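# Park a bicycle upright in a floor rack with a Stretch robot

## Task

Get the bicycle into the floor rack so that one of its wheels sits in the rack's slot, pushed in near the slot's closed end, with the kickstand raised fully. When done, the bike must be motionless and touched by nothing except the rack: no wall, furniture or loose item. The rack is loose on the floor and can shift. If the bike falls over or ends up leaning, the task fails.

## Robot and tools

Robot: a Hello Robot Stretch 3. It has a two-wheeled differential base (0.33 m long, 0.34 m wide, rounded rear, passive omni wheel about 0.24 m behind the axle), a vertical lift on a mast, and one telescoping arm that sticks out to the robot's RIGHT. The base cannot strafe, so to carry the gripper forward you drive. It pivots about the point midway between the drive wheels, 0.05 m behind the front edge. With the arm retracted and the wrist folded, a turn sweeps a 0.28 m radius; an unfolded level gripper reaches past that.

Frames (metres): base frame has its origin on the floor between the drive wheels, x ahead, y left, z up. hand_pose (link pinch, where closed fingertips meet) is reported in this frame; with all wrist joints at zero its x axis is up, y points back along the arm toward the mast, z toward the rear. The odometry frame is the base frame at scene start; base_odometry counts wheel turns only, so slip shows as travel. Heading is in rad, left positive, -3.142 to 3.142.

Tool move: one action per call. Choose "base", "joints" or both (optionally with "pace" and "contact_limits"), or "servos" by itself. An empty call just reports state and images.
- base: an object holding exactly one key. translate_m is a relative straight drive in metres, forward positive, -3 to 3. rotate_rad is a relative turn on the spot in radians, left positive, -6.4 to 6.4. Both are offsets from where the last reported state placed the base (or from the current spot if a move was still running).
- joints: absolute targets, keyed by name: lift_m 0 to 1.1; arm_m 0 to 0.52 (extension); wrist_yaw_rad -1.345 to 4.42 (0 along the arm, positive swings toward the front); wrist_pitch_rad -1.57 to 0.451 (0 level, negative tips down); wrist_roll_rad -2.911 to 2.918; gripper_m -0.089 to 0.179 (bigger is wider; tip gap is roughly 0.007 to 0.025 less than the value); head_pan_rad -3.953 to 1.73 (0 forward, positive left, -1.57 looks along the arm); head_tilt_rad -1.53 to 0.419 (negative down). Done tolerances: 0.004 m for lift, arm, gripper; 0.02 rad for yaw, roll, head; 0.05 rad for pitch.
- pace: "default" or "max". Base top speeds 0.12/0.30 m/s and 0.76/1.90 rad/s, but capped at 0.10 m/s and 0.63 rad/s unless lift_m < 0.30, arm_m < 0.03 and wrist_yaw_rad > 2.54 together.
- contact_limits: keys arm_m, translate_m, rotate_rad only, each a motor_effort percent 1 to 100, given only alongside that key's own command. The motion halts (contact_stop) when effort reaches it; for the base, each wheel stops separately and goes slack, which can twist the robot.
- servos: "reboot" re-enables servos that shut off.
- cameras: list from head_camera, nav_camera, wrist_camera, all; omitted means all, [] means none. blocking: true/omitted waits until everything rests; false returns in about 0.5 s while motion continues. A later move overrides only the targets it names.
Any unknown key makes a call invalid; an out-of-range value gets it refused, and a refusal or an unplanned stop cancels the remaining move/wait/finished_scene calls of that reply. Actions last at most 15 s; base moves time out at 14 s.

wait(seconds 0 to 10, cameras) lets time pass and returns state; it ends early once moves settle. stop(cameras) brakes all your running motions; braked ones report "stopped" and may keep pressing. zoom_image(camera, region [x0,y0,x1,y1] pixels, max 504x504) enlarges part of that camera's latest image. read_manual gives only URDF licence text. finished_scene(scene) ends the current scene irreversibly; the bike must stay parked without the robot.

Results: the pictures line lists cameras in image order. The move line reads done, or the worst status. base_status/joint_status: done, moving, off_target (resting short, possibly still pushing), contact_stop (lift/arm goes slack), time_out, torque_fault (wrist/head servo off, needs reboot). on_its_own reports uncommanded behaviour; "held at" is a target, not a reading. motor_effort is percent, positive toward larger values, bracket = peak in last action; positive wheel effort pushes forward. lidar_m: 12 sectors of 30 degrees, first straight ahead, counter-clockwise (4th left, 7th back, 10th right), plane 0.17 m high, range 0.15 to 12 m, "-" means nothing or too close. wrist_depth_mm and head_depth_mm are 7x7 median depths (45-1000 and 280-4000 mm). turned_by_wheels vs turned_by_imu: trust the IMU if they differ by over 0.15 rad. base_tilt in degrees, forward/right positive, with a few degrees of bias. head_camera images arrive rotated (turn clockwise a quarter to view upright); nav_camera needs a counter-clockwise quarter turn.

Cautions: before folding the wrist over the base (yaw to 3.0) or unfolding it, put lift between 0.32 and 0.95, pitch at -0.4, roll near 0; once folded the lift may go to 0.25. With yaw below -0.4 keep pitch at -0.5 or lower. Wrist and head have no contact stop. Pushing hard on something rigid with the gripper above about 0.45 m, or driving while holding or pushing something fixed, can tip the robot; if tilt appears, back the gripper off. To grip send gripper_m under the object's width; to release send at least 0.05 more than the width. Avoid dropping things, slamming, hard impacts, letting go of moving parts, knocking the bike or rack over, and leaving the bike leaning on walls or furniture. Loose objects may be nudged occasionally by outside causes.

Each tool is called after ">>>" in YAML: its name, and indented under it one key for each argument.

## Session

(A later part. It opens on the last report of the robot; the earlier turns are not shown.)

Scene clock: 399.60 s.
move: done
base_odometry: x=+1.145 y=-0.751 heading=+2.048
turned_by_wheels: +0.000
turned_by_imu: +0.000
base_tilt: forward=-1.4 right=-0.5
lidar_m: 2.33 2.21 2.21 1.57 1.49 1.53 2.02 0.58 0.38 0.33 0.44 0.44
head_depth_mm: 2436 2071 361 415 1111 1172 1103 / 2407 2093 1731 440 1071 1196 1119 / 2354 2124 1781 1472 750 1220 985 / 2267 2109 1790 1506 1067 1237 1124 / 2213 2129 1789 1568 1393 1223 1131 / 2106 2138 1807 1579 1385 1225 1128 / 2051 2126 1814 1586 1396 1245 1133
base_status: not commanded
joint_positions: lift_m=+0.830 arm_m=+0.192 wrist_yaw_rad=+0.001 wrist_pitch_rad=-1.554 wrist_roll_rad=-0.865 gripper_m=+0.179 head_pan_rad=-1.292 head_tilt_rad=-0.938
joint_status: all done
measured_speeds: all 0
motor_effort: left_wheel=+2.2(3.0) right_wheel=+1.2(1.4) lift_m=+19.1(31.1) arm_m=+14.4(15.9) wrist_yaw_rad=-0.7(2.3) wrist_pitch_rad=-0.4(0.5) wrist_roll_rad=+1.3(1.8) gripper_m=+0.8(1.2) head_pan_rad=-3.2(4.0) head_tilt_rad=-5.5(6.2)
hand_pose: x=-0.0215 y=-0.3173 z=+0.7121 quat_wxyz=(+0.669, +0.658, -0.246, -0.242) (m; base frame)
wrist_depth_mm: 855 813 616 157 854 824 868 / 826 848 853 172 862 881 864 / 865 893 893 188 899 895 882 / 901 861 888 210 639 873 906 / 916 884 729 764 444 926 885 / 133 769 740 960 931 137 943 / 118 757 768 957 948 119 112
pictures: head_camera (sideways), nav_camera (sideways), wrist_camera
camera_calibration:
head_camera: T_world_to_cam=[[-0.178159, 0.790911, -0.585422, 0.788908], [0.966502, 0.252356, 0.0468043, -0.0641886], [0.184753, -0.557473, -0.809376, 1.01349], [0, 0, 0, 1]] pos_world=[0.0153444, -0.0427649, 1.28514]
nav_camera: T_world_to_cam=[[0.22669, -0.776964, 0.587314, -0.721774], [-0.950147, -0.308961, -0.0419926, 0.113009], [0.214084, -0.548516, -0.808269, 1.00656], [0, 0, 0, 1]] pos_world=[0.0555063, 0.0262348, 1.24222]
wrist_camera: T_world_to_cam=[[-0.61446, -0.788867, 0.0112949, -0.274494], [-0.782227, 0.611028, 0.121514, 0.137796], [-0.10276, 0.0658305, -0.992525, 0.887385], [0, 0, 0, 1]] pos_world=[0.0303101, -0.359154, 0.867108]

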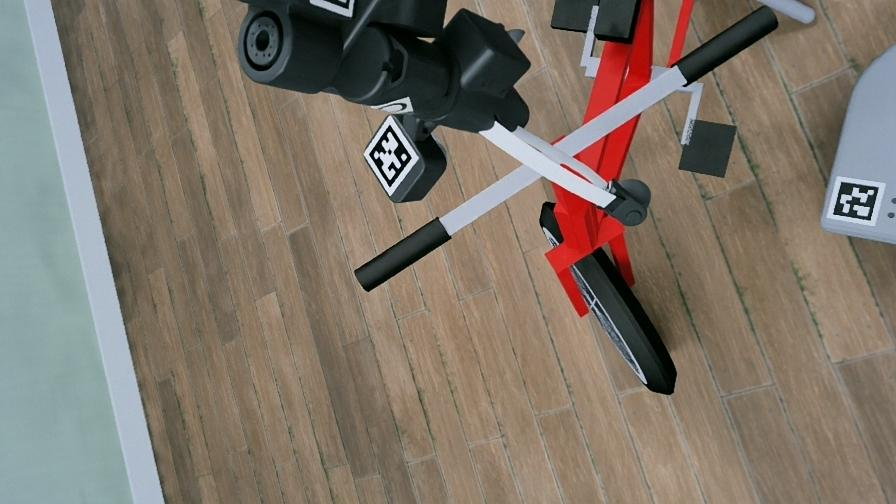

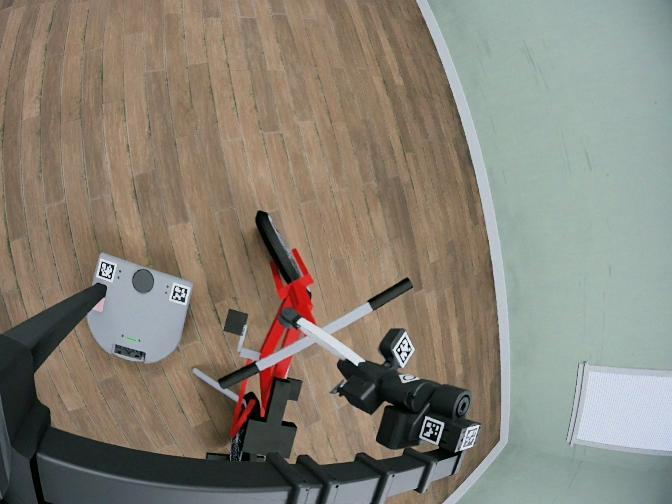

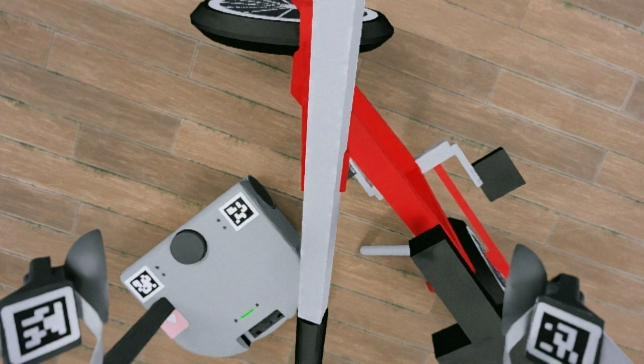

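>>> move:
  joints: {"lift_m": 0.768}
  cameras: ["wrist_camera"]

>>> move:
  joints: {"gripper_m": -0.03}

Scene clock: 405.60 s.
move: done
base_odometry: x=+1.145 y=-0.751 heading=+2.048
turned_by_wheels: +0.000
turned_by_imu: +0.000
base_tilt: forward=-1.3 right=-0.5
lidar_m: 2.33 2.21 2.21 1.57 1.49 1.53 2.02 0.58 0.38 0.33 0.44 0.45
head_depth_mm: 2445 2071 411 419 1108 1179 1100 / 2387 2079 1784 458 660 1196 1119 / 2327 2095 1782 672 800 1206 978 / 2284 2095 1784 1505 1067 1247 1129 / 2205 2119 1812 1566 1389 1226 1125 / 2111 2131 1811 1567 1382 1230 1128 / 2057 2150 1820 1583 1394 1249 1135
base_status: not commanded
joint_positions: lift_m=+0.768 arm_m=+0.192 wrist_yaw_rad=+0.001 wrist_pitch_rad=-1.554 wrist_roll_rad=-0.865 gripper_m=+0.179 head_pan_rad=-1.292 head_tilt_rad=-0.938
joint_status: all done
measured_speeds: all 0
motor_effort: left_wheel=+2.0(2.9) right_wheel=+1.1(1.3) lift_m=+18.8(21.9) arm_m=+11.5(13.0) wrist_yaw_rad=-1.1(2.0) wrist_pitch_rad=-0.1(0.6) wrist_roll_rad=+1.3(1.7) gripper_m=+0.3(1.4) head_pan_rad=-3.1(3.9) head_tilt_rad=-5.4(5.7)
hand_pose: x=-0.0215 y=-0.3173 z=+0.6501 quat_wxyz=(+0.669, +0.658, -0.246, -0.242) (m; base frame)
wrist_depth_mm: 789 767 778 104 777 788 791 / 792 787 820 113 804 812 820 / 787 816 817 126 795 830 822 / 826 813 836 139 327 623 856 / 809 816 684 155 535 859 868 / 132 691 694 179 885 140 872 / 118 712 730 848 887 120 112
pictures: wrist_camera
camera_calibration:
wrist_camera: T_world_to_cam=[[-0.61446, -0.788867, 0.011295, -0.273794], [-0.782227, 0.611027, 0.121514, 0.14533], [-0.10276, 0.0658304, -0.992525, 0.825851], [0, 0, 0, 1]] pos_world=[0.0303101, -0.359154, 0.805111]

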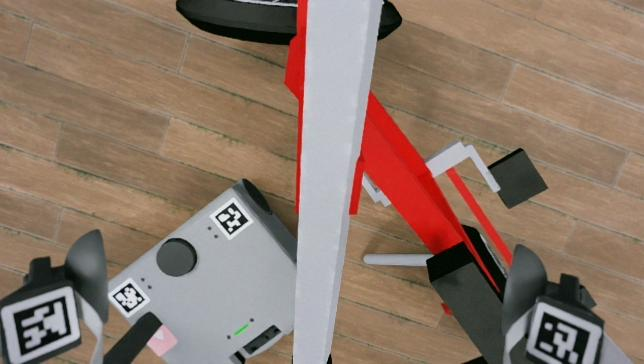

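Scene clock: 408.20 s.
move: done
base_odometry: x=+1.145 y=-0.751 heading=+2.048
turned_by_wheels: +0.000
turned_by_imu: +0.000
base_tilt: forward=-1.3 right=-0.4
lidar_m: 2.32 2.21 2.21 1.57 1.50 1.53 2.01 0.58 0.38 0.33 0.44 0.44
head_depth_mm: 2440 2089 411 419 1106 1175 1096 / 2386 2107 1775 459 634 1197 1116 / 2341 2097 1782 672 954 1213 987 / 2290 2124 1798 1501 1069 1244 1128 / 2203 2107 1787 1574 1394 1220 1126 / 2131 2128 1817 1582 1394 1228 1133 / 2048 2150 1822 1576 1398 1251 1132
base_status: not commanded
joint_positions: lift_m=+0.768 arm_m=+0.192 wrist_yaw_rad=+0.001 wrist_pitch_rad=-1.545 wrist_roll_rad=-0.863 gripper_m=-0.029 head_pan_rad=-1.292 head_tilt_rad=-0.938
joint_status: all done
measured_speeds: all 0
motor_effort: left_wheel=+2.5(2.9) right_wheel=+1.1(1.4) lift_m=+23.1(23.2) arm_m=+10.2(12.2) wrist_yaw_rad=-2.1(2.1) wrist_pitch_rad=-2.0(2.1) wrist_roll_rad=+0.8(1.7) gripper_m=-15.6(88.2) head_pan_rad=-3.7(3.9) head_tilt_rad=-5.6(6.0)
hand_pose: x=-0.0215 y=-0.3195 z=+0.6499 quat_wxyz=(+0.672, +0.655, -0.248, -0.242) (m; base frame)
wrist_depth_mm: 767 759 767 104 793 788 793 / 799 773 772 113 810 791 796 / 781 823 812 127 793 821 830 / 834 813 818 139 336 623 854 / 824 834 674 151 379 851 861 / 849 697 126 143 307 546 881 / 870 700 123 201 302 304 887
pictures: head_camera (sideways), nav_camera (sideways), wrist_camera
camera_calibration:
head_camera: T_world_to_cam=[[-0.178159, 0.790911, -0.585422, 0.788908], [0.966502, 0.252356, 0.0468043, -0.0641886], [0.184753, -0.557473, -0.809376, 1.01349], [0, 0, 0, 1]] pos_world=[0.0153444, -0.0427649, 1.28514]
nav_camera: T_world_to_cam=[[0.22669, -0.776964, 0.587314, -0.721774], [-0.950147, -0.308961, -0.0419926, 0.113009], [0.214084, -0.548516, -0.808269, 1.00656], [0, 0, 0, 1]] pos_world=[0.0555063, 0.0262348, 1.24222]
wrist_camera: T_world_to_cam=[[-0.616144, -0.787425, 0.0181218, -0.279565], [-0.780926, 0.613731, 0.116143, 0.151103], [-0.102576, 0.0574091, -0.993067, 0.823473], [0, 0, 0, 1]] pos_world=[0.030216, -0.360148, 0.805281]

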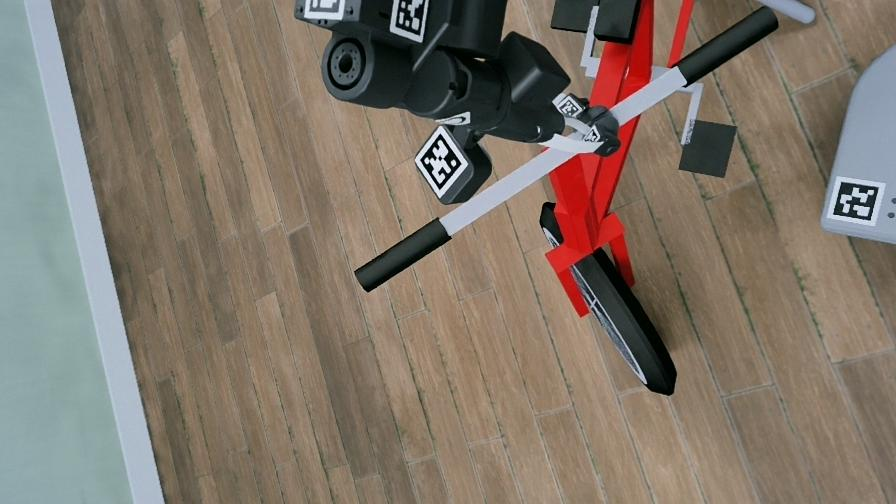

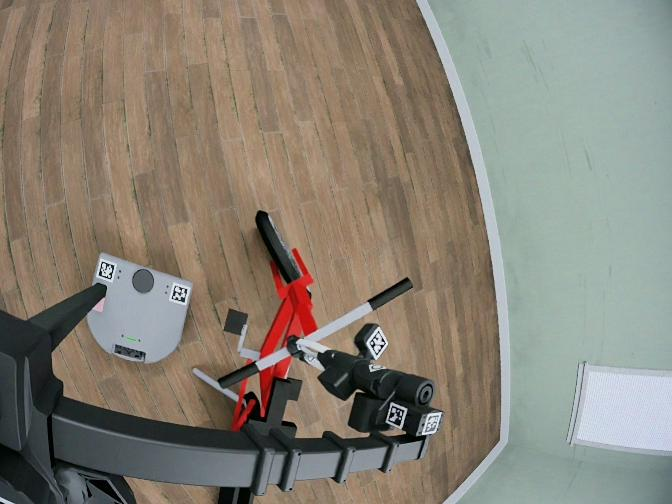

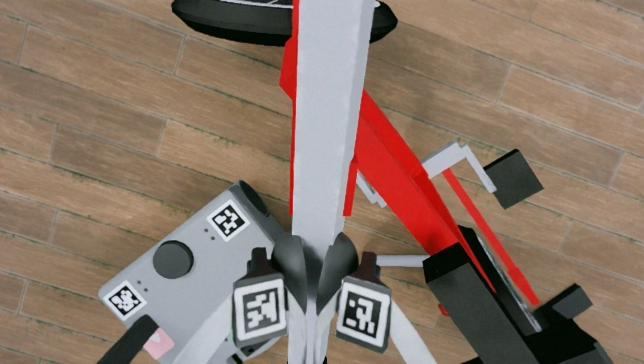

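>>> move:
  base: {"translate_m": 0.03}
  joints: {"wrist_roll_rad": -0.45, "arm_m": 0.18}

Scene clock: 414.20 s.
move: done
base_odometry: x=+1.131 y=-0.724 heading=+2.048
turned_by_wheels: +0.000
turned_by_imu: +0.000
base_tilt: forward=-1.4 right=-0.5
lidar_m: 2.30 2.18 2.22 1.59 1.51 1.54 2.04 0.58 0.33 0.32 0.44 0.47
head_depth_mm: 2427 2079 1768 411 1109 1187 1098 / 2375 2089 1778 429 519 1064 1113 / 2290 2105 1790 1464 946 1232 979 / 2258 2101 1798 1533 1010 1249 1117 / 2185 2141 1798 1568 1383 1244 1127 / 2114 2132 1808 1575 1388 1226 1131 / 2056 2167 1820 1585 1400 1252 1130
base_status: done
joint_positions: lift_m=+0.768 arm_m=+0.180 wrist_yaw_rad=+0.003 wrist_pitch_rad=-1.556 wrist_roll_rad=-0.455 gripper_m=-0.029 head_pan_rad=-1.292 head_tilt_rad=-0.938
joint_status: all done
measured_speeds: all 0
motor_effort: left_wheel=-0.6(8.0) right_wheel=+3.1(14.9) lift_m=+20.2(37.2) arm_m=-11.7(20.2) wrist_yaw_rad=-1.9(3.6) wrist_pitch_rad=+0.0(3.2) wrist_roll_rad=+1.1(4.8) gripper_m=-14.0(16.3) head_pan_rad=-3.4(4.2) head_tilt_rad=-5.3(5.9)
hand_pose: x=-0.0216 y=-0.3046 z=+0.6502 quat_wxyz=(+0.605, +0.596, -0.376, -0.371) (m; base frame)
wrist_depth_mm: 773 786 104 788 788 773 812 / 777 802 - 459 800 820 807 / 805 815 820 284 545 832 819 / 817 833 816 152 368 381 828 / 855 854 852 152 874 295 292 / 843 843 127 143 900 878 298 / 887 867 124 186 901 881 315
pictures: head_camera (sideways), nav_camera (sideways), wrist_camera
camera_calibration:
head_camera: T_world_to_cam=[[-0.178129, 0.790921, -0.585418, 0.788902], [0.966512, 0.252318, 0.0468042, -0.0641885], [0.18473, -0.557476, -0.809379, 1.01349], [0, 0, 0, 1]] pos_world=[0.0153427, -0.0427651, 1.28514]
nav_camera: T_world_to_cam=[[0.226661, -0.776976, 0.58731, -0.721769], [-0.950159, -0.308924, -0.0419928, 0.113009], [0.214062, -0.54852, -0.808272, 1.00656], [0, 0, 0, 1]] pos_world=[0.0555072, 0.0262332, 1.24222]
wrist_camera: T_world_to_cam=[[-0.87721, -0.480076, 0.00539382, -0.171656], [-0.476106, 0.871294, 0.119039, 0.225022], [-0.0618475, 0.101854, -0.992875, 0.837188], [0, 0, 0, 1]] pos_world=[0.00833399, -0.36374, 0.805363]

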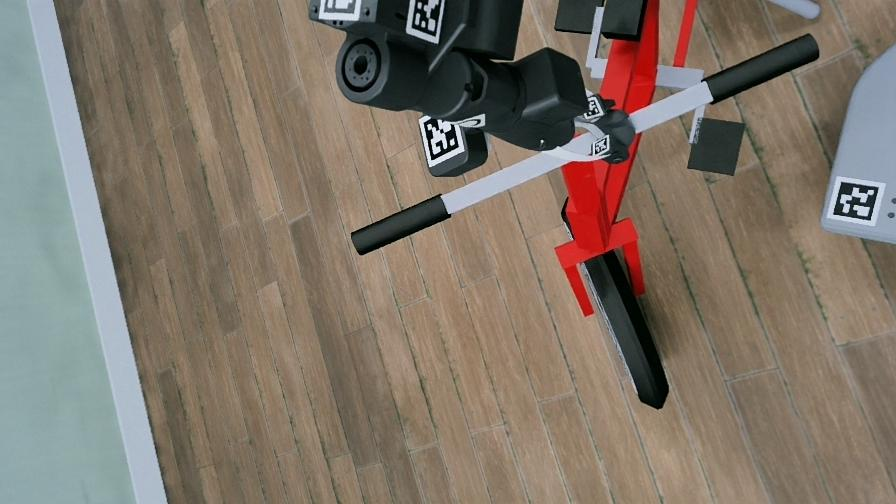

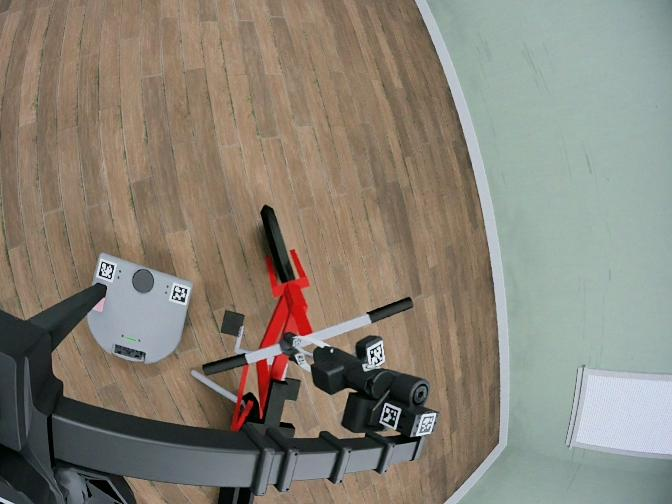

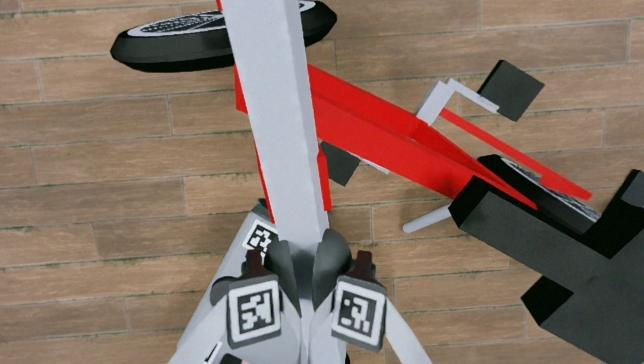

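>>> move:
  base: {"translate_m": 0.025}
  joints: {"wrist_roll_rad": -0.05, "arm_m": 0.175}

Scene clock: 417.53 s.
move: done
base_odometry: x=+1.120 y=-0.702 heading=+2.047
turned_by_wheels: +0.000
turned_by_imu: +0.000
base_tilt: forward=-1.3 right=-0.5
lidar_m: 2.28 2.16 2.22 1.60 1.52 1.56 2.05 0.58 0.33 0.32 0.44 0.50
head_depth_mm: 2426 2096 1789 406 1106 1193 1107 / 2382 2073 1772 421 489 1057 967 / 2354 2097 1772 1510 971 1231 980 / 2246 2099 1795 1564 1074 1237 1121 / 2168 2103 1820 1578 1387 1236 1128 / 2091 2131 1807 1575 1403 1239 1130 / 2043 2139 1813 1583 1395 1250 1133
base_status: done
joint_positions: lift_m=+0.768 arm_m=+0.175 wrist_yaw_rad=+0.008 wrist_pitch_rad=-1.556 wrist_roll_rad=-0.067 gripper_m=-0.029 head_pan_rad=-1.292 head_tilt_rad=-0.938
joint_status: all done
measured_speeds: all 0
motor_effort: left_wheel=+0.8(7.7) right_wheel=+9.6(11.4) lift_m=+20.1(20.3) arm_m=-8.5(17.2) wrist_yaw_rad=-6.6(7.6) wrist_pitch_rad=+0.2(0.4) wrist_roll_rad=+5.1(8.2) gripper_m=-13.7(14.8) head_pan_rad=-3.6(4.0) head_tilt_rad=-5.6(6.1)
hand_pose: x=-0.0218 y=-0.2996 z=+0.6501 quat_wxyz=(+0.522, +0.514, -0.484, -0.478) (m; base frame)
wrist_depth_mm: 775 775 105 784 785 783 793 / 777 787 - 502 794 794 816 / 792 782 791 289 326 282 280 / 823 830 844 147 854 850 289 / 831 836 856 150 862 867 875 / 863 855 128 141 874 869 866 / 880 884 122 194 123 898 897
pictures: head_camera (sideways), nav_camera (sideways), wrist_camera
camera_calibration:
head_camera: T_world_to_cam=[[-0.178129, 0.790921, -0.585418, 0.788902], [0.966512, 0.252318, 0.0468042, -0.0641885], [0.18473, -0.557476, -0.809379, 1.01349], [0, 0, 0, 1]] pos_world=[0.0153426, -0.0427651, 1.28514]
nav_camera: T_world_to_cam=[[0.226661, -0.776976, 0.58731, -0.721768], [-0.950159, -0.308924, -0.0419928, 0.113009], [0.214061, -0.54852, -0.808272, 1.00656], [0, 0, 0, 1]] pos_world=[0.0555072, 0.0262332, 1.24222]
wrist_camera: T_world_to_cam=[[-0.993131, -0.117006, 0.000364285, -0.0598395], [-0.116157, 0.986287, 0.117237, 0.263997], [-0.0140768, 0.11639, -0.993104, 0.842146], [0, 0, 0, 1]] pos_world=[-0.0169087, -0.365395, 0.80541]

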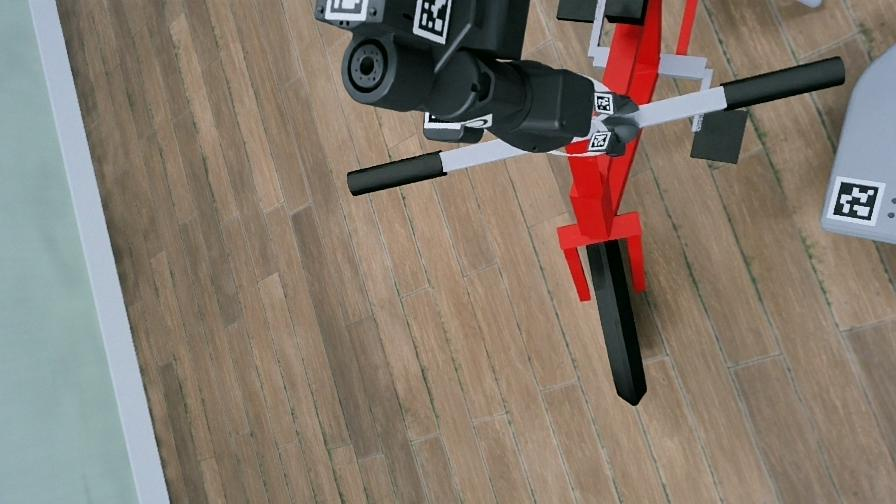

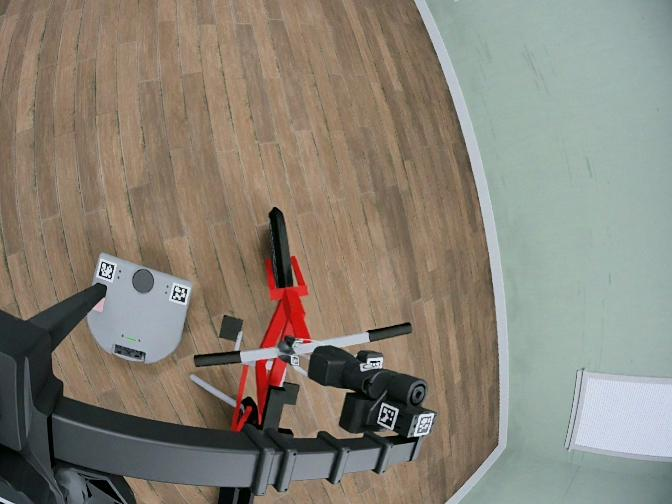

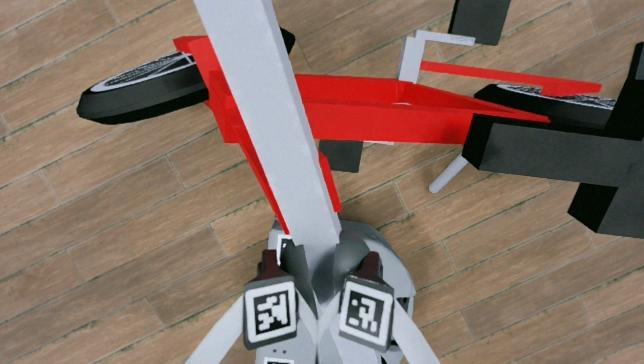

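>>> move:
  base: {"translate_m": 0.01}
  joints: {"wrist_roll_rad": 0.2}
  cameras: []

>>> move:
  joints: {"arm_m": 0.235, "lift_m": 0.785}

Scene clock: 424.03 s.
move: off_target
base_odometry: x=+1.115 y=-0.693 heading=+2.047
turned_by_wheels: +0.000
turned_by_imu: +0.000
base_tilt: forward=-1.3 right=-0.4
lidar_m: 2.27 2.16 2.20 1.61 1.53 1.56 2.07 0.58 0.33 0.32 0.44 2.27
head_depth_mm: 2442 2067 1773 406 1111 1173 1116 / 2409 2066 1773 422 487 1051 950 / 2323 2091 1784 1530 1307 1236 976 / 2241 2119 1783 1562 1060 1231 1122 / 2141 2139 1789 1568 1390 1236 1119 / 2085 2122 1814 1572 1401 1252 1129 / 2017 2141 1835 1575 1391 1250 1132
base_status: done
joint_positions: lift_m=+0.768 arm_m=+0.175 wrist_yaw_rad=+0.011 wrist_pitch_rad=-1.556 wrist_roll_rad=+0.176 gripper_m=-0.029 head_pan_rad=-1.292 head_tilt_rad=-0.938
joint_status: wrist_roll_rad off_target (ended at +0.176, target +0.200)
measured_speeds: all 0
motor_effort: left_wheel=+1.1(5.4) right_wheel=+10.8(11.4) lift_m=+25.6(25.9) arm_m=+15.9(16.5) wrist_yaw_rad=-8.9(10.0) wrist_pitch_rad=-0.1(0.4) wrist_roll_rad=+7.8(8.5) gripper_m=-14.4(14.6) head_pan_rad=-3.6(3.9) head_tilt_rad=-5.6(6.1)
hand_pose: x=-0.0219 y=-0.2997 z=+0.6501 quat_wxyz=(+0.460, +0.454, -0.543, -0.536) (m; base frame)
wrist_depth_mm: 758 792 107 805 761 797 285 / 766 782 114 518 335 274 274 / 810 490 122 294 818 833 294 / 825 813 835 148 830 851 848 / 828 824 833 149 854 863 864 / 846 849 858 129 717 896 882 / 871 869 121 129 124 874 891
pictures: none
No camera images: "cameras" was empty.

Scene clock: 425.63 s.
move: contact_stop
base_odometry: x=+1.115 y=-0.693 heading=+2.047
turned_by_wheels: +0.000
turned_by_imu: -0.028
base_tilt: forward=-1.4 right=-0.5
lidar_m: 2.30 2.16 2.19 1.62 1.52 1.55 2.01 0.66 0.33 0.32 0.46 2.26
head_depth_mm: 2428 2081 418 532 1120 1194 1118 / 2360 2097 749 483 815 1053 1126 / 2334 2106 1783 1549 966 1230 979 / 2280 2120 1804 1553 1099 1241 1124 / 2207 2103 1789 1561 1319 1245 1123 / 2113 2136 1818 1576 1396 1251 1132 / 2024 2136 1820 1585 1387 1250 1134
base_status: not commanded
joint_positions: lift_m=+0.788 arm_m=+0.235 wrist_yaw_rad=+0.010 wrist_pitch_rad=-1.557 wrist_roll_rad=+0.182 gripper_m=-0.030 head_pan_rad=-1.292 head_tilt_rad=-0.938
joint_status: lift_m contact_stop (moved +0.020 of +0.017); the others done
measured_speeds: translate_m=+0.000 rotate_rad=+0.000 lift_m=+0.002 arm_m=+0.000 wrist_yaw_rad=+0.000 wrist_pitch_rad=+0.000 wrist_roll_rad=+0.000 head_pan_rad=+0.000 head_tilt_rad=+0.000
on_its_own: lift_m is slack since a contact_stop
motor_effort: left_wheel=+0.7(1.6) right_wheel=+3.8(10.8) lift_m=+23.9(41.3) arm_m=+21.3(29.4) wrist_yaw_rad=-9.1(10.4) wrist_pitch_rad=+0.1(0.6) wrist_roll_rad=+5.7(7.6) gripper_m=-13.9(14.7) head_pan_rad=-3.3(4.2) head_tilt_rad=-5.3(6.2)
hand_pose: x=-0.0218 y=-0.3593 z=+0.6704 quat_wxyz=(+0.458, +0.452, -0.544, -0.538) (m; base frame)
wrist_depth_mm: 769 803 120 799 790 820 614 / 794 793 126 824 802 307 285 / 846 813 309 313 344 295 298 / 840 871 845 152 841 862 877 / 847 866 850 153 876 901 885 / 893 883 906 131 720 920 905 / 903 868 120 187 123 943 907
pictures: head_camera (sideways), nav_camera (sideways), wrist_camera
camera_calibration:
head_camera: T_world_to_cam=[[-0.178132, 0.790931, -0.585403, 0.788882], [0.966512, 0.252317, 0.0468038, -0.0641879], [0.184726, -0.557462, -0.80939, 1.01351], [0, 0, 0, 1]] pos_world=[0.0153425, -0.0427648, 1.28514]
nav_camera: T_world_to_cam=[[0.226663, -0.776987, 0.587295, -0.721748], [-0.95016, -0.308923, -0.0419935, 0.11301], [0.214057, -0.548505, -0.808283, 1.00658], [0, 0, 0, 1]] pos_world=[0.0555069, 0.0262343, 1.24222]
wrist_camera: T_world_to_cam=[[-0.9917, 0.128537, -0.0029231, 0.0235558], [0.127297, 0.984813, 0.118065, 0.324767], [0.0180544, 0.116713, -0.993002, 0.869956], [0, 0, 0, 1]] pos_world=[-0.0336881, -0.424397, 0.825593]

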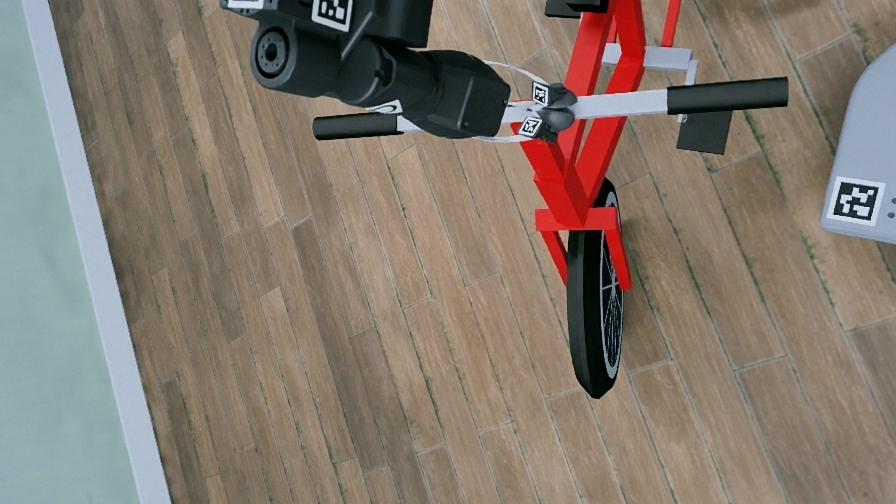

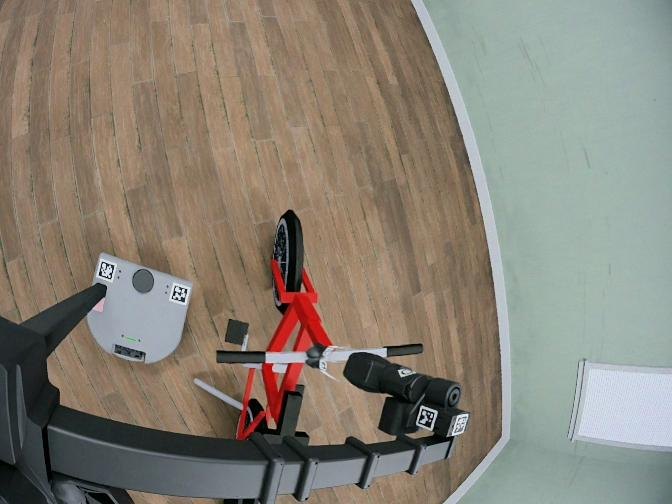

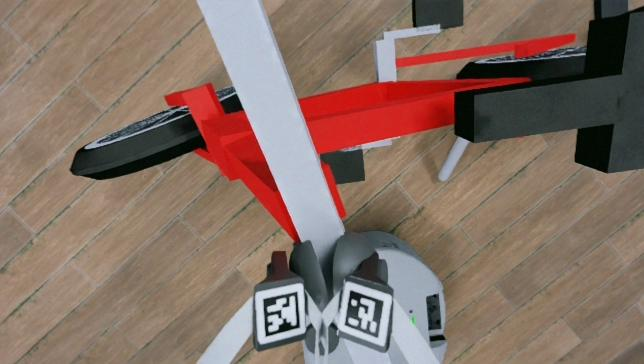

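>>> move:
  joints: {"arm_m": 0.275, "lift_m": 0.795}

Scene clock: 430.63 s.
move: contact_stop
base_odometry: x=+1.115 y=-0.693 heading=+2.047
turned_by_wheels: +0.000
turned_by_imu: +0.000
base_tilt: forward=-1.4 right=-0.5
lidar_m: 2.30 2.15 2.20 1.62 1.53 1.55 2.01 0.67 0.53 0.49 0.49 2.26
head_depth_mm: 2450 2086 445 1508 1066 1215 1113 / 2385 2101 760 632 842 1183 1116 / 2325 2122 1783 1545 988 1236 980 / 2281 2103 1798 1568 1062 1239 1123 / 2181 2096 1815 1560 1213 1244 1129 / 2107 2137 1813 1577 1390 1242 1129 / 2035 2167 1828 1585 1399 1247 1134
base_status: not commanded
joint_positions: lift_m=+0.797 arm_m=+0.275 wrist_yaw_rad=+0.010 wrist_pitch_rad=-1.557 wrist_roll_rad=+0.182 gripper_m=-0.029 head_pan_rad=-1.292 head_tilt_rad=-0.938
joint_status: lift_m contact_stop (moved +0.009 of +0.007); the others done
measured_speeds: translate_m=+0.000 rotate_rad=+0.000 lift_m=+0.003 arm_m=+0.000 wrist_yaw_rad=+0.000 wrist_pitch_rad=+0.000 wrist_roll_rad=+0.000 head_pan_rad=+0.000 head_tilt_rad=+0.000
on_its_own: lift_m is slack since a contact_stop
motor_effort: left_wheel=+0.8(1.1) right_wheel=+1.4(2.9) lift_m=+22.3(37.8) arm_m=+19.3(29.1) wrist_yaw_rad=-8.1(9.6) wrist_pitch_rad=+0.0(0.4) wrist_roll_rad=+5.7(6.4) gripper_m=-13.7(14.2) head_pan_rad=-2.8(3.9) head_tilt_rad=-4.9(5.9)
hand_pose: x=-0.0218 y=-0.3994 z=+0.6789 quat_wxyz=(+0.458, +0.452, -0.545, -0.538) (m; base frame)
wrist_depth_mm: 784 823 126 812 781 812 819 / 840 823 132 797 828 623 289 / 826 828 142 322 343 293 297 / 847 855 281 314 863 850 877 / 865 864 861 155 896 875 875 / 895 912 139 141 757 924 915 / 894 894 122 128 732 942 922
pictures: head_camera (sideways), nav_camera (sideways), wrist_camera
camera_calibration:
head_camera: T_world_to_cam=[[-0.178131, 0.790931, -0.585403, 0.788882], [0.966512, 0.252317, 0.0468038, -0.0641879], [0.184726, -0.557462, -0.80939, 1.01351], [0, 0, 0, 1]] pos_world=[0.0153425, -0.0427648, 1.28514]
nav_camera: T_world_to_cam=[[0.226663, -0.776987, 0.587295, -0.721748], [-0.95016, -0.308923, -0.0419935, 0.11301], [0.214057, -0.548505, -0.808283, 1.00658], [0, 0, 0, 1]] pos_world=[0.0555069, 0.0262342, 1.24222]
wrist_camera: T_world_to_cam=[[-0.991675, 0.128733, -0.00296698, 0.0288477], [0.127492, 0.984825, 0.117752, 0.363468], [0.0180806, 0.116394, -0.993039, 0.882981], [0, 0, 0, 1]] pos_world=[-0.0336965, -0.464439, 0.834121]

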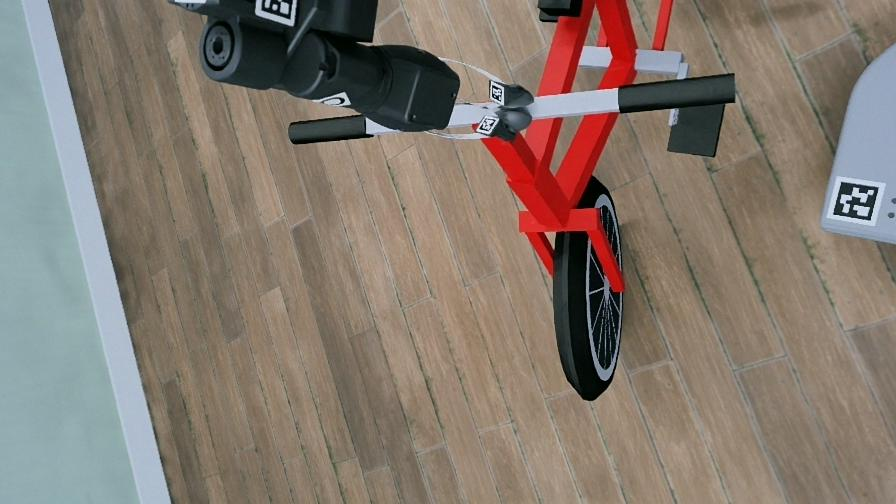

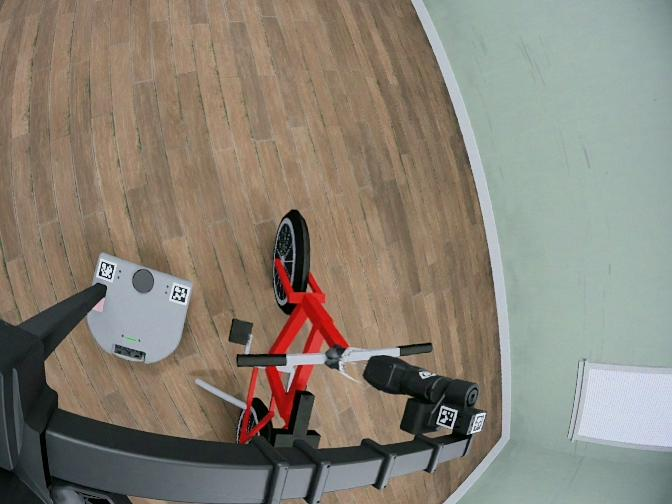

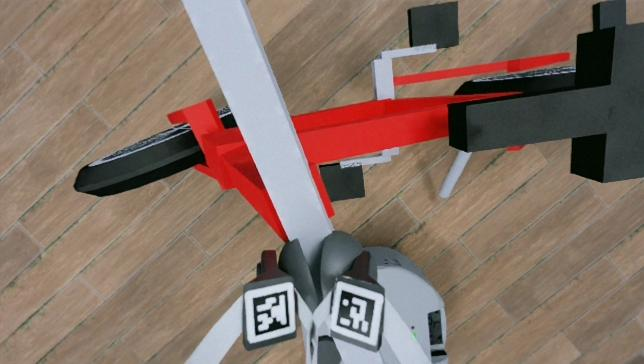

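>>> move:
  joints: {"arm_m": 0.315, "lift_m": 0.803}

Scene clock: 436.23 s.
move: done
base_odometry: x=+1.115 y=-0.693 heading=+2.047
turned_by_wheels: +0.000
turned_by_imu: +0.000
base_tilt: forward=-1.3 right=-0.5
lidar_m: 2.29 2.15 2.20 1.62 1.52 1.55 2.01 0.68 0.53 0.50 0.50 2.26
head_depth_mm: 2443 454 482 1529 1086 1211 1112 / 2377 2079 575 746 863 1181 1114 / 2327 2127 1771 1555 1106 1212 983 / 2275 2102 1794 1573 1078 1236 1121 / 2175 2110 1778 1564 1150 1240 1124 / 2115 2142 1815 1559 1371 1247 1128 / 2040 2157 1813 1577 1392 1248 1136
base_status: not commanded
joint_positions: lift_m=+0.803 arm_m=+0.315 wrist_yaw_rad=+0.009 wrist_pitch_rad=-1.557 wrist_roll_rad=+0.182 gripper_m=-0.029 head_pan_rad=-1.292 head_tilt_rad=-0.938
joint_status: all done
measured_speeds: all 0
motor_effort: left_wheel=+0.0(0.8) right_wheel=+0.7(1.5) lift_m=+10.4(36.0) arm_m=+18.4(25.1) wrist_yaw_rad=-7.5(8.9) wrist_pitch_rad=+0.1(0.4) wrist_roll_rad=+6.0(6.1) gripper_m=-13.9(14.3) head_pan_rad=-3.3(4.0) head_tilt_rad=-4.7(6.1)
hand_pose: x=-0.0218 y=-0.4395 z=+0.6853 quat_wxyz=(+0.458, +0.452, -0.545, -0.538) (m; base frame)
wrist_depth_mm: 790 819 134 825 811 833 843 / 823 820 138 837 833 848 294 / 836 858 295 495 350 296 298 / 845 845 284 320 876 894 861 / 900 852 888 157 912 896 901 / 897 900 128 131 860 908 934 / 936 947 122 128 743 947 905
pictures: head_camera (sideways), nav_camera (sideways), wrist_camera
camera_calibration:
head_camera: T_world_to_cam=[[-0.178132, 0.790933, -0.585401, 0.78888], [0.966512, 0.252317, 0.0468037, -0.0641878], [0.184725, -0.55746, -0.809392, 1.01351], [0, 0, 0, 1]] pos_world=[0.0153425, -0.0427648, 1.28514]
nav_camera: T_world_to_cam=[[0.226664, -0.776988, 0.587293, -0.721746], [-0.95016, -0.308922, -0.0419936, 0.11301], [0.214056, -0.548504, -0.808284, 1.00658], [0, 0, 0, 1]] pos_world=[0.0555069, 0.0262344, 1.24222]
wrist_camera: T_world_to_cam=[[-0.991622, 0.129141, -0.00301694, 0.0342491], [0.127897, 0.984815, 0.117397, 0.402432], [0.0181319, 0.116028, -0.99308, 0.893834], [0, 0, 0, 1]] pos_world=[-0.0337145, -0.504453, 0.840508]

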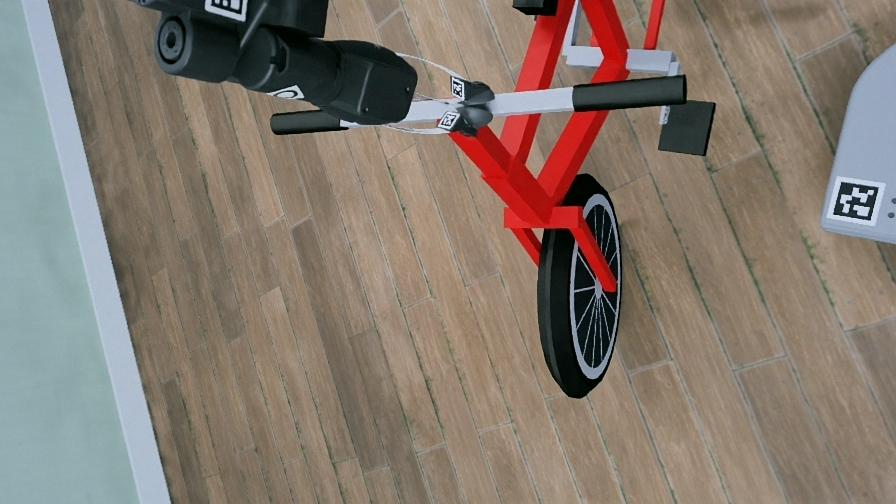

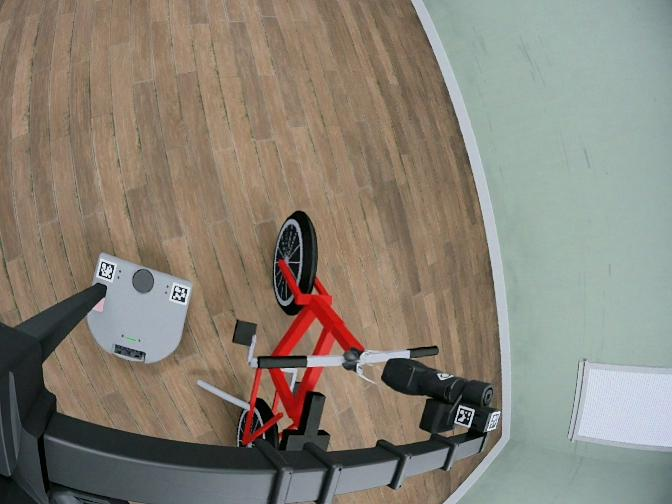

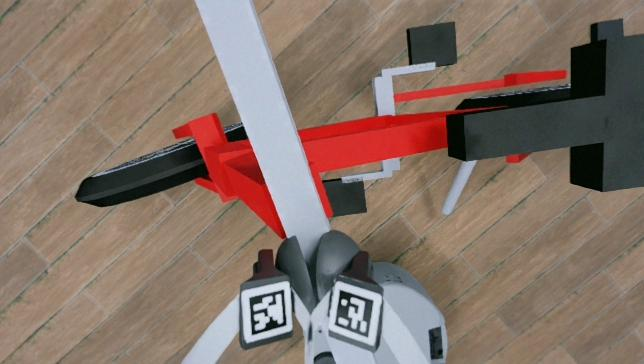

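>>> move:
  joints: {"arm_m": 0.36, "lift_m": 0.806, "head_pan_rad": -1.75, "head_tilt_rad": -0.85}

>>> zoom_image:
  camera: "head_camera"
  region: [500, 0, 896, 400]

Scene clock: 443.83 s.
move: done
base_odometry: x=+1.115 y=-0.693 heading=+2.047
turned_by_wheels: +0.000
turned_by_imu: +0.000
base_tilt: forward=-1.3 right=-0.5
lidar_m: 2.29 2.15 2.19 1.62 1.52 1.55 2.01 0.70 0.53 0.51 0.51 2.26
head_depth_mm: 2566 2380 1951 1649 287 - 1112 / 2727 2383 1955 330 298 1246 1130 / 2942 2438 405 370 1042 1256 1132 / 2889 511 533 1669 912 1233 1141 / 2718 498 528 710 953 1241 1145 / 2481 2481 1988 1671 1461 1061 1148 / 2298 2395 2043 1687 1458 1035 1146
base_status: not commanded
joint_positions: lift_m=+0.806 arm_m=+0.360 wrist_yaw_rad=+0.009 wrist_pitch_rad=-1.556 wrist_roll_rad=+0.182 gripper_m=-0.030 head_pan_rad=-1.742 head_tilt_rad=-0.853
joint_status: all done
measured_speeds: all 0
motor_effort: left_wheel=+0.8(1.1) right_wheel=+0.8(1.1) lift_m=+14.9(31.2) arm_m=+17.1(22.0) wrist_yaw_rad=-7.7(9.6) wrist_pitch_rad=+0.0(0.3) wrist_roll_rad=+6.1(6.3) gripper_m=-12.6(14.1) head_pan_rad=-3.4(5.9) head_tilt_rad=+1.7(4.6)
hand_pose: x=-0.0218 y=-0.4846 z=+0.6882 quat_wxyz=(+0.458, +0.452, -0.545, -0.538) (m; base frame)
wrist_depth_mm: 815 804 140 823 811 824 830 / 818 836 144 813 839 830 297 / 839 841 431 850 551 300 301 / 827 867 263 322 900 892 323 / 891 893 887 156 901 898 916 / 909 928 128 130 899 915 896 / 906 934 122 171 748 932 960
pictures: head_camera (sideways), nav_camera (sideways), wrist_camera
camera_calibration:
head_camera: T_world_to_cam=[[0.17441, 0.737766, -0.652137, 0.87368], [0.980795, -0.188885, 0.0486215, -0.0666467], [-0.0873073, -0.648093, -0.75654, 0.946448], [0, 0, 0, 1]] pos_world=[-0.00438, -0.0437743, 1.28903]
nav_camera: T_world_to_cam=[[-0.124614, -0.746145, 0.654017, -0.80654], [-0.990568, 0.131412, -0.0388163, 0.109125], [-0.0569831, -0.652686, -0.755483, 0.939575], [0, 0, 0, 1]] pos_world=[0.0611289, -0.00288877, 1.24156]
wrist_camera: T_world_to_cam=[[-0.991613, 0.12921, -0.00307263, 0.0401563], [0.127966, 0.984853, 0.117, 0.446792], [0.0181437, 0.115626, -0.993127, 0.90182], [0, 0, 0, 1]] pos_world=[-0.0337172, -0.549487, 0.843471]

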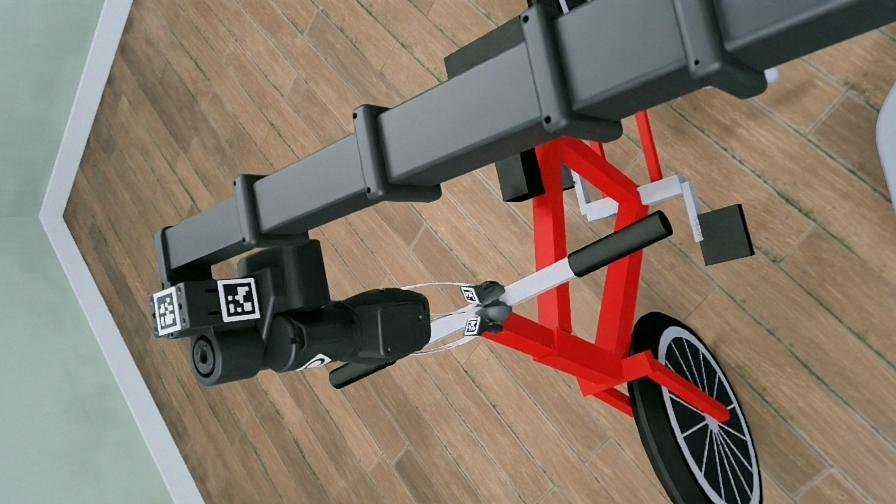

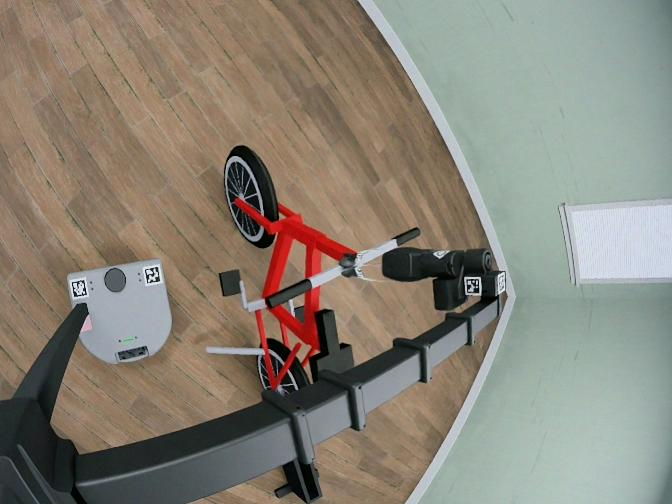

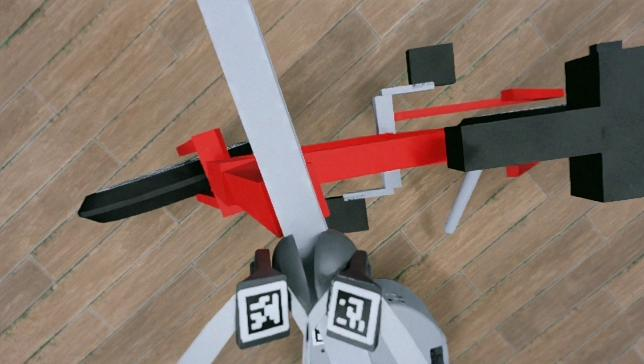

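Scaled by 1.260 from the camera's 896x504 image, which has a finer 1280x720 frame.

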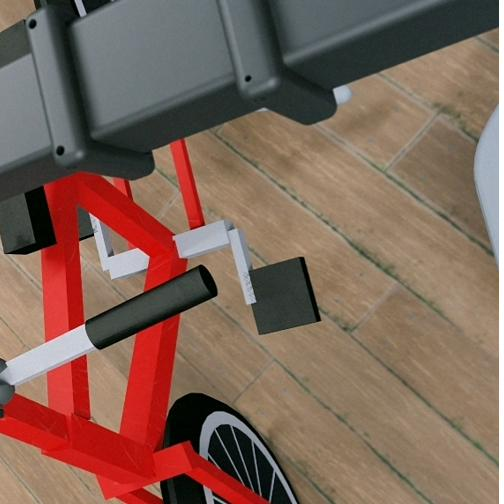

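>>> move:
  joints: {"head_pan_rad": -2.25, "head_tilt_rad": -0.85}

>>> zoom_image:
  camera: "head_camera"
  region: [450, 0, 896, 400]

Scene clock: 450.20 s.
move: done
base_odometry: x=+1.115 y=-0.693 heading=+2.047
turned_by_wheels: +0.000
turned_by_imu: +0.000
base_tilt: forward=-1.3 right=-0.5
lidar_m: 2.30 2.16 2.20 1.62 1.52 1.55 2.01 0.70 0.53 0.51 0.51 2.26
head_depth_mm: 2291 2375 1946 1592 1429 1290 - / 2359 2405 1966 1531 1438 - - / 2444 2379 1946 1662 1316 - 980 / 2496 2426 1972 1677 292 1238 1142 / 2544 2439 1989 960 293 1241 1141 / 2598 2487 2006 337 933 1218 1127 / 2660 2476 2026 366 1465 1015 1123
base_status: not commanded
joint_positions: lift_m=+0.806 arm_m=+0.360 wrist_yaw_rad=+0.009 wrist_pitch_rad=-1.556 wrist_roll_rad=+0.182 gripper_m=-0.030 head_pan_rad=-2.242 head_tilt_rad=-0.853
joint_status: all done
measured_speeds: all 0
motor_effort: left_wheel=+0.4(1.0) right_wheel=+0.7(1.1) lift_m=+6.9(7.2) arm_m=+16.5(17.8) wrist_yaw_rad=-7.0(8.8) wrist_pitch_rad=-0.1(0.4) wrist_roll_rad=+5.8(6.0) gripper_m=-12.5(13.3) head_pan_rad=-2.9(5.2) head_tilt_rad=+2.0(2.5)
hand_pose: x=-0.0218 y=-0.4846 z=+0.6881 quat_wxyz=(+0.458, +0.452, -0.545, -0.538) (m; base frame)
wrist_depth_mm: 789 797 141 800 820 821 829 / 839 845 144 838 841 844 297 / 837 834 428 833 559 303 298 / 853 872 264 319 911 872 324 / 887 883 883 158 922 912 896 / 899 917 128 130 900 925 931 / 930 927 123 171 764 945 952
pictures: head_camera (sideways), nav_camera (sideways), wrist_camera
camera_calibration:
head_camera: T_world_to_cam=[[0.506733, 0.563861, -0.652137, 0.871653], [0.770206, -0.635939, 0.0486215, -0.0653621], [-0.387304, -0.526918, -0.75654, 0.948278], [0, 0, 0, 1]] pos_world=[-0.0240818, -0.0333928, 1.28903]
nav_camera: T_world_to_cam=[[-0.467049, -0.595085, 0.654018, -0.804451], [-0.806334, 0.590186, -0.0388163, 0.108001], [-0.362893, -0.545486, -0.755483, 0.941441], [0, 0, 0, 1]] pos_world=[0.053009, -0.0289149, 1.24156]
wrist_camera: T_world_to_cam=[[-0.991613, 0.12921, -0.00307267, 0.0401562], [0.127966, 0.984853, 0.117, 0.446799], [0.0181437, 0.115626, -0.993127, 0.901768], [0, 0, 0, 1]] pos_world=[-0.0337172, -0.549487, 0.843418]

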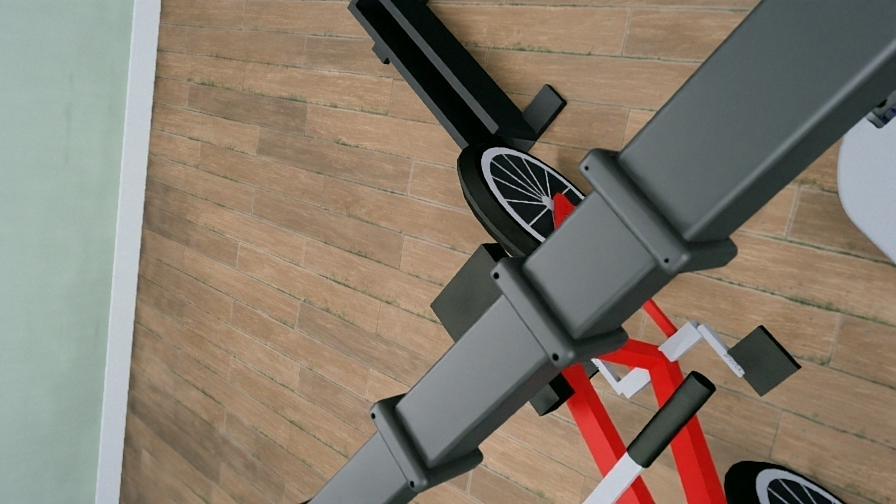

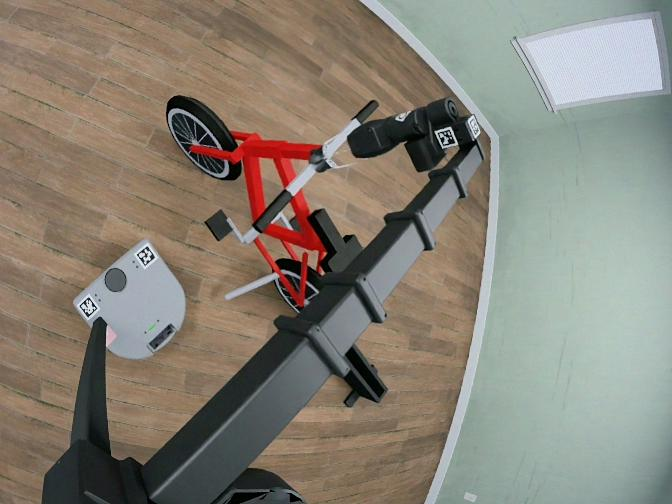

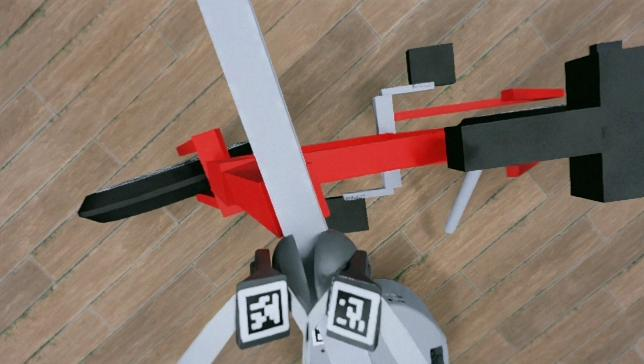

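Scaled by 1.130 from the camera's 896x504 image, which has a finer 1280x720 frame.

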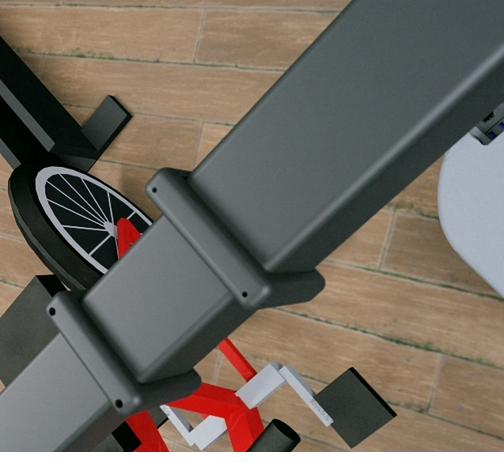

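>>> zoom_image:
  camera: "head_camera"
  region: [340, 0, 600, 260]

Scaled by 1.938 from the camera's 896x504 image, which has a finer 1280x720 frame.

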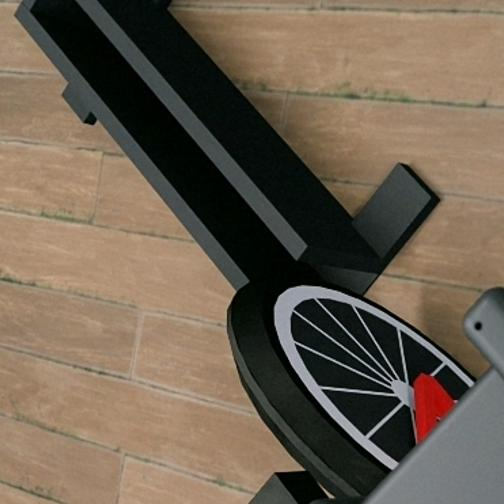

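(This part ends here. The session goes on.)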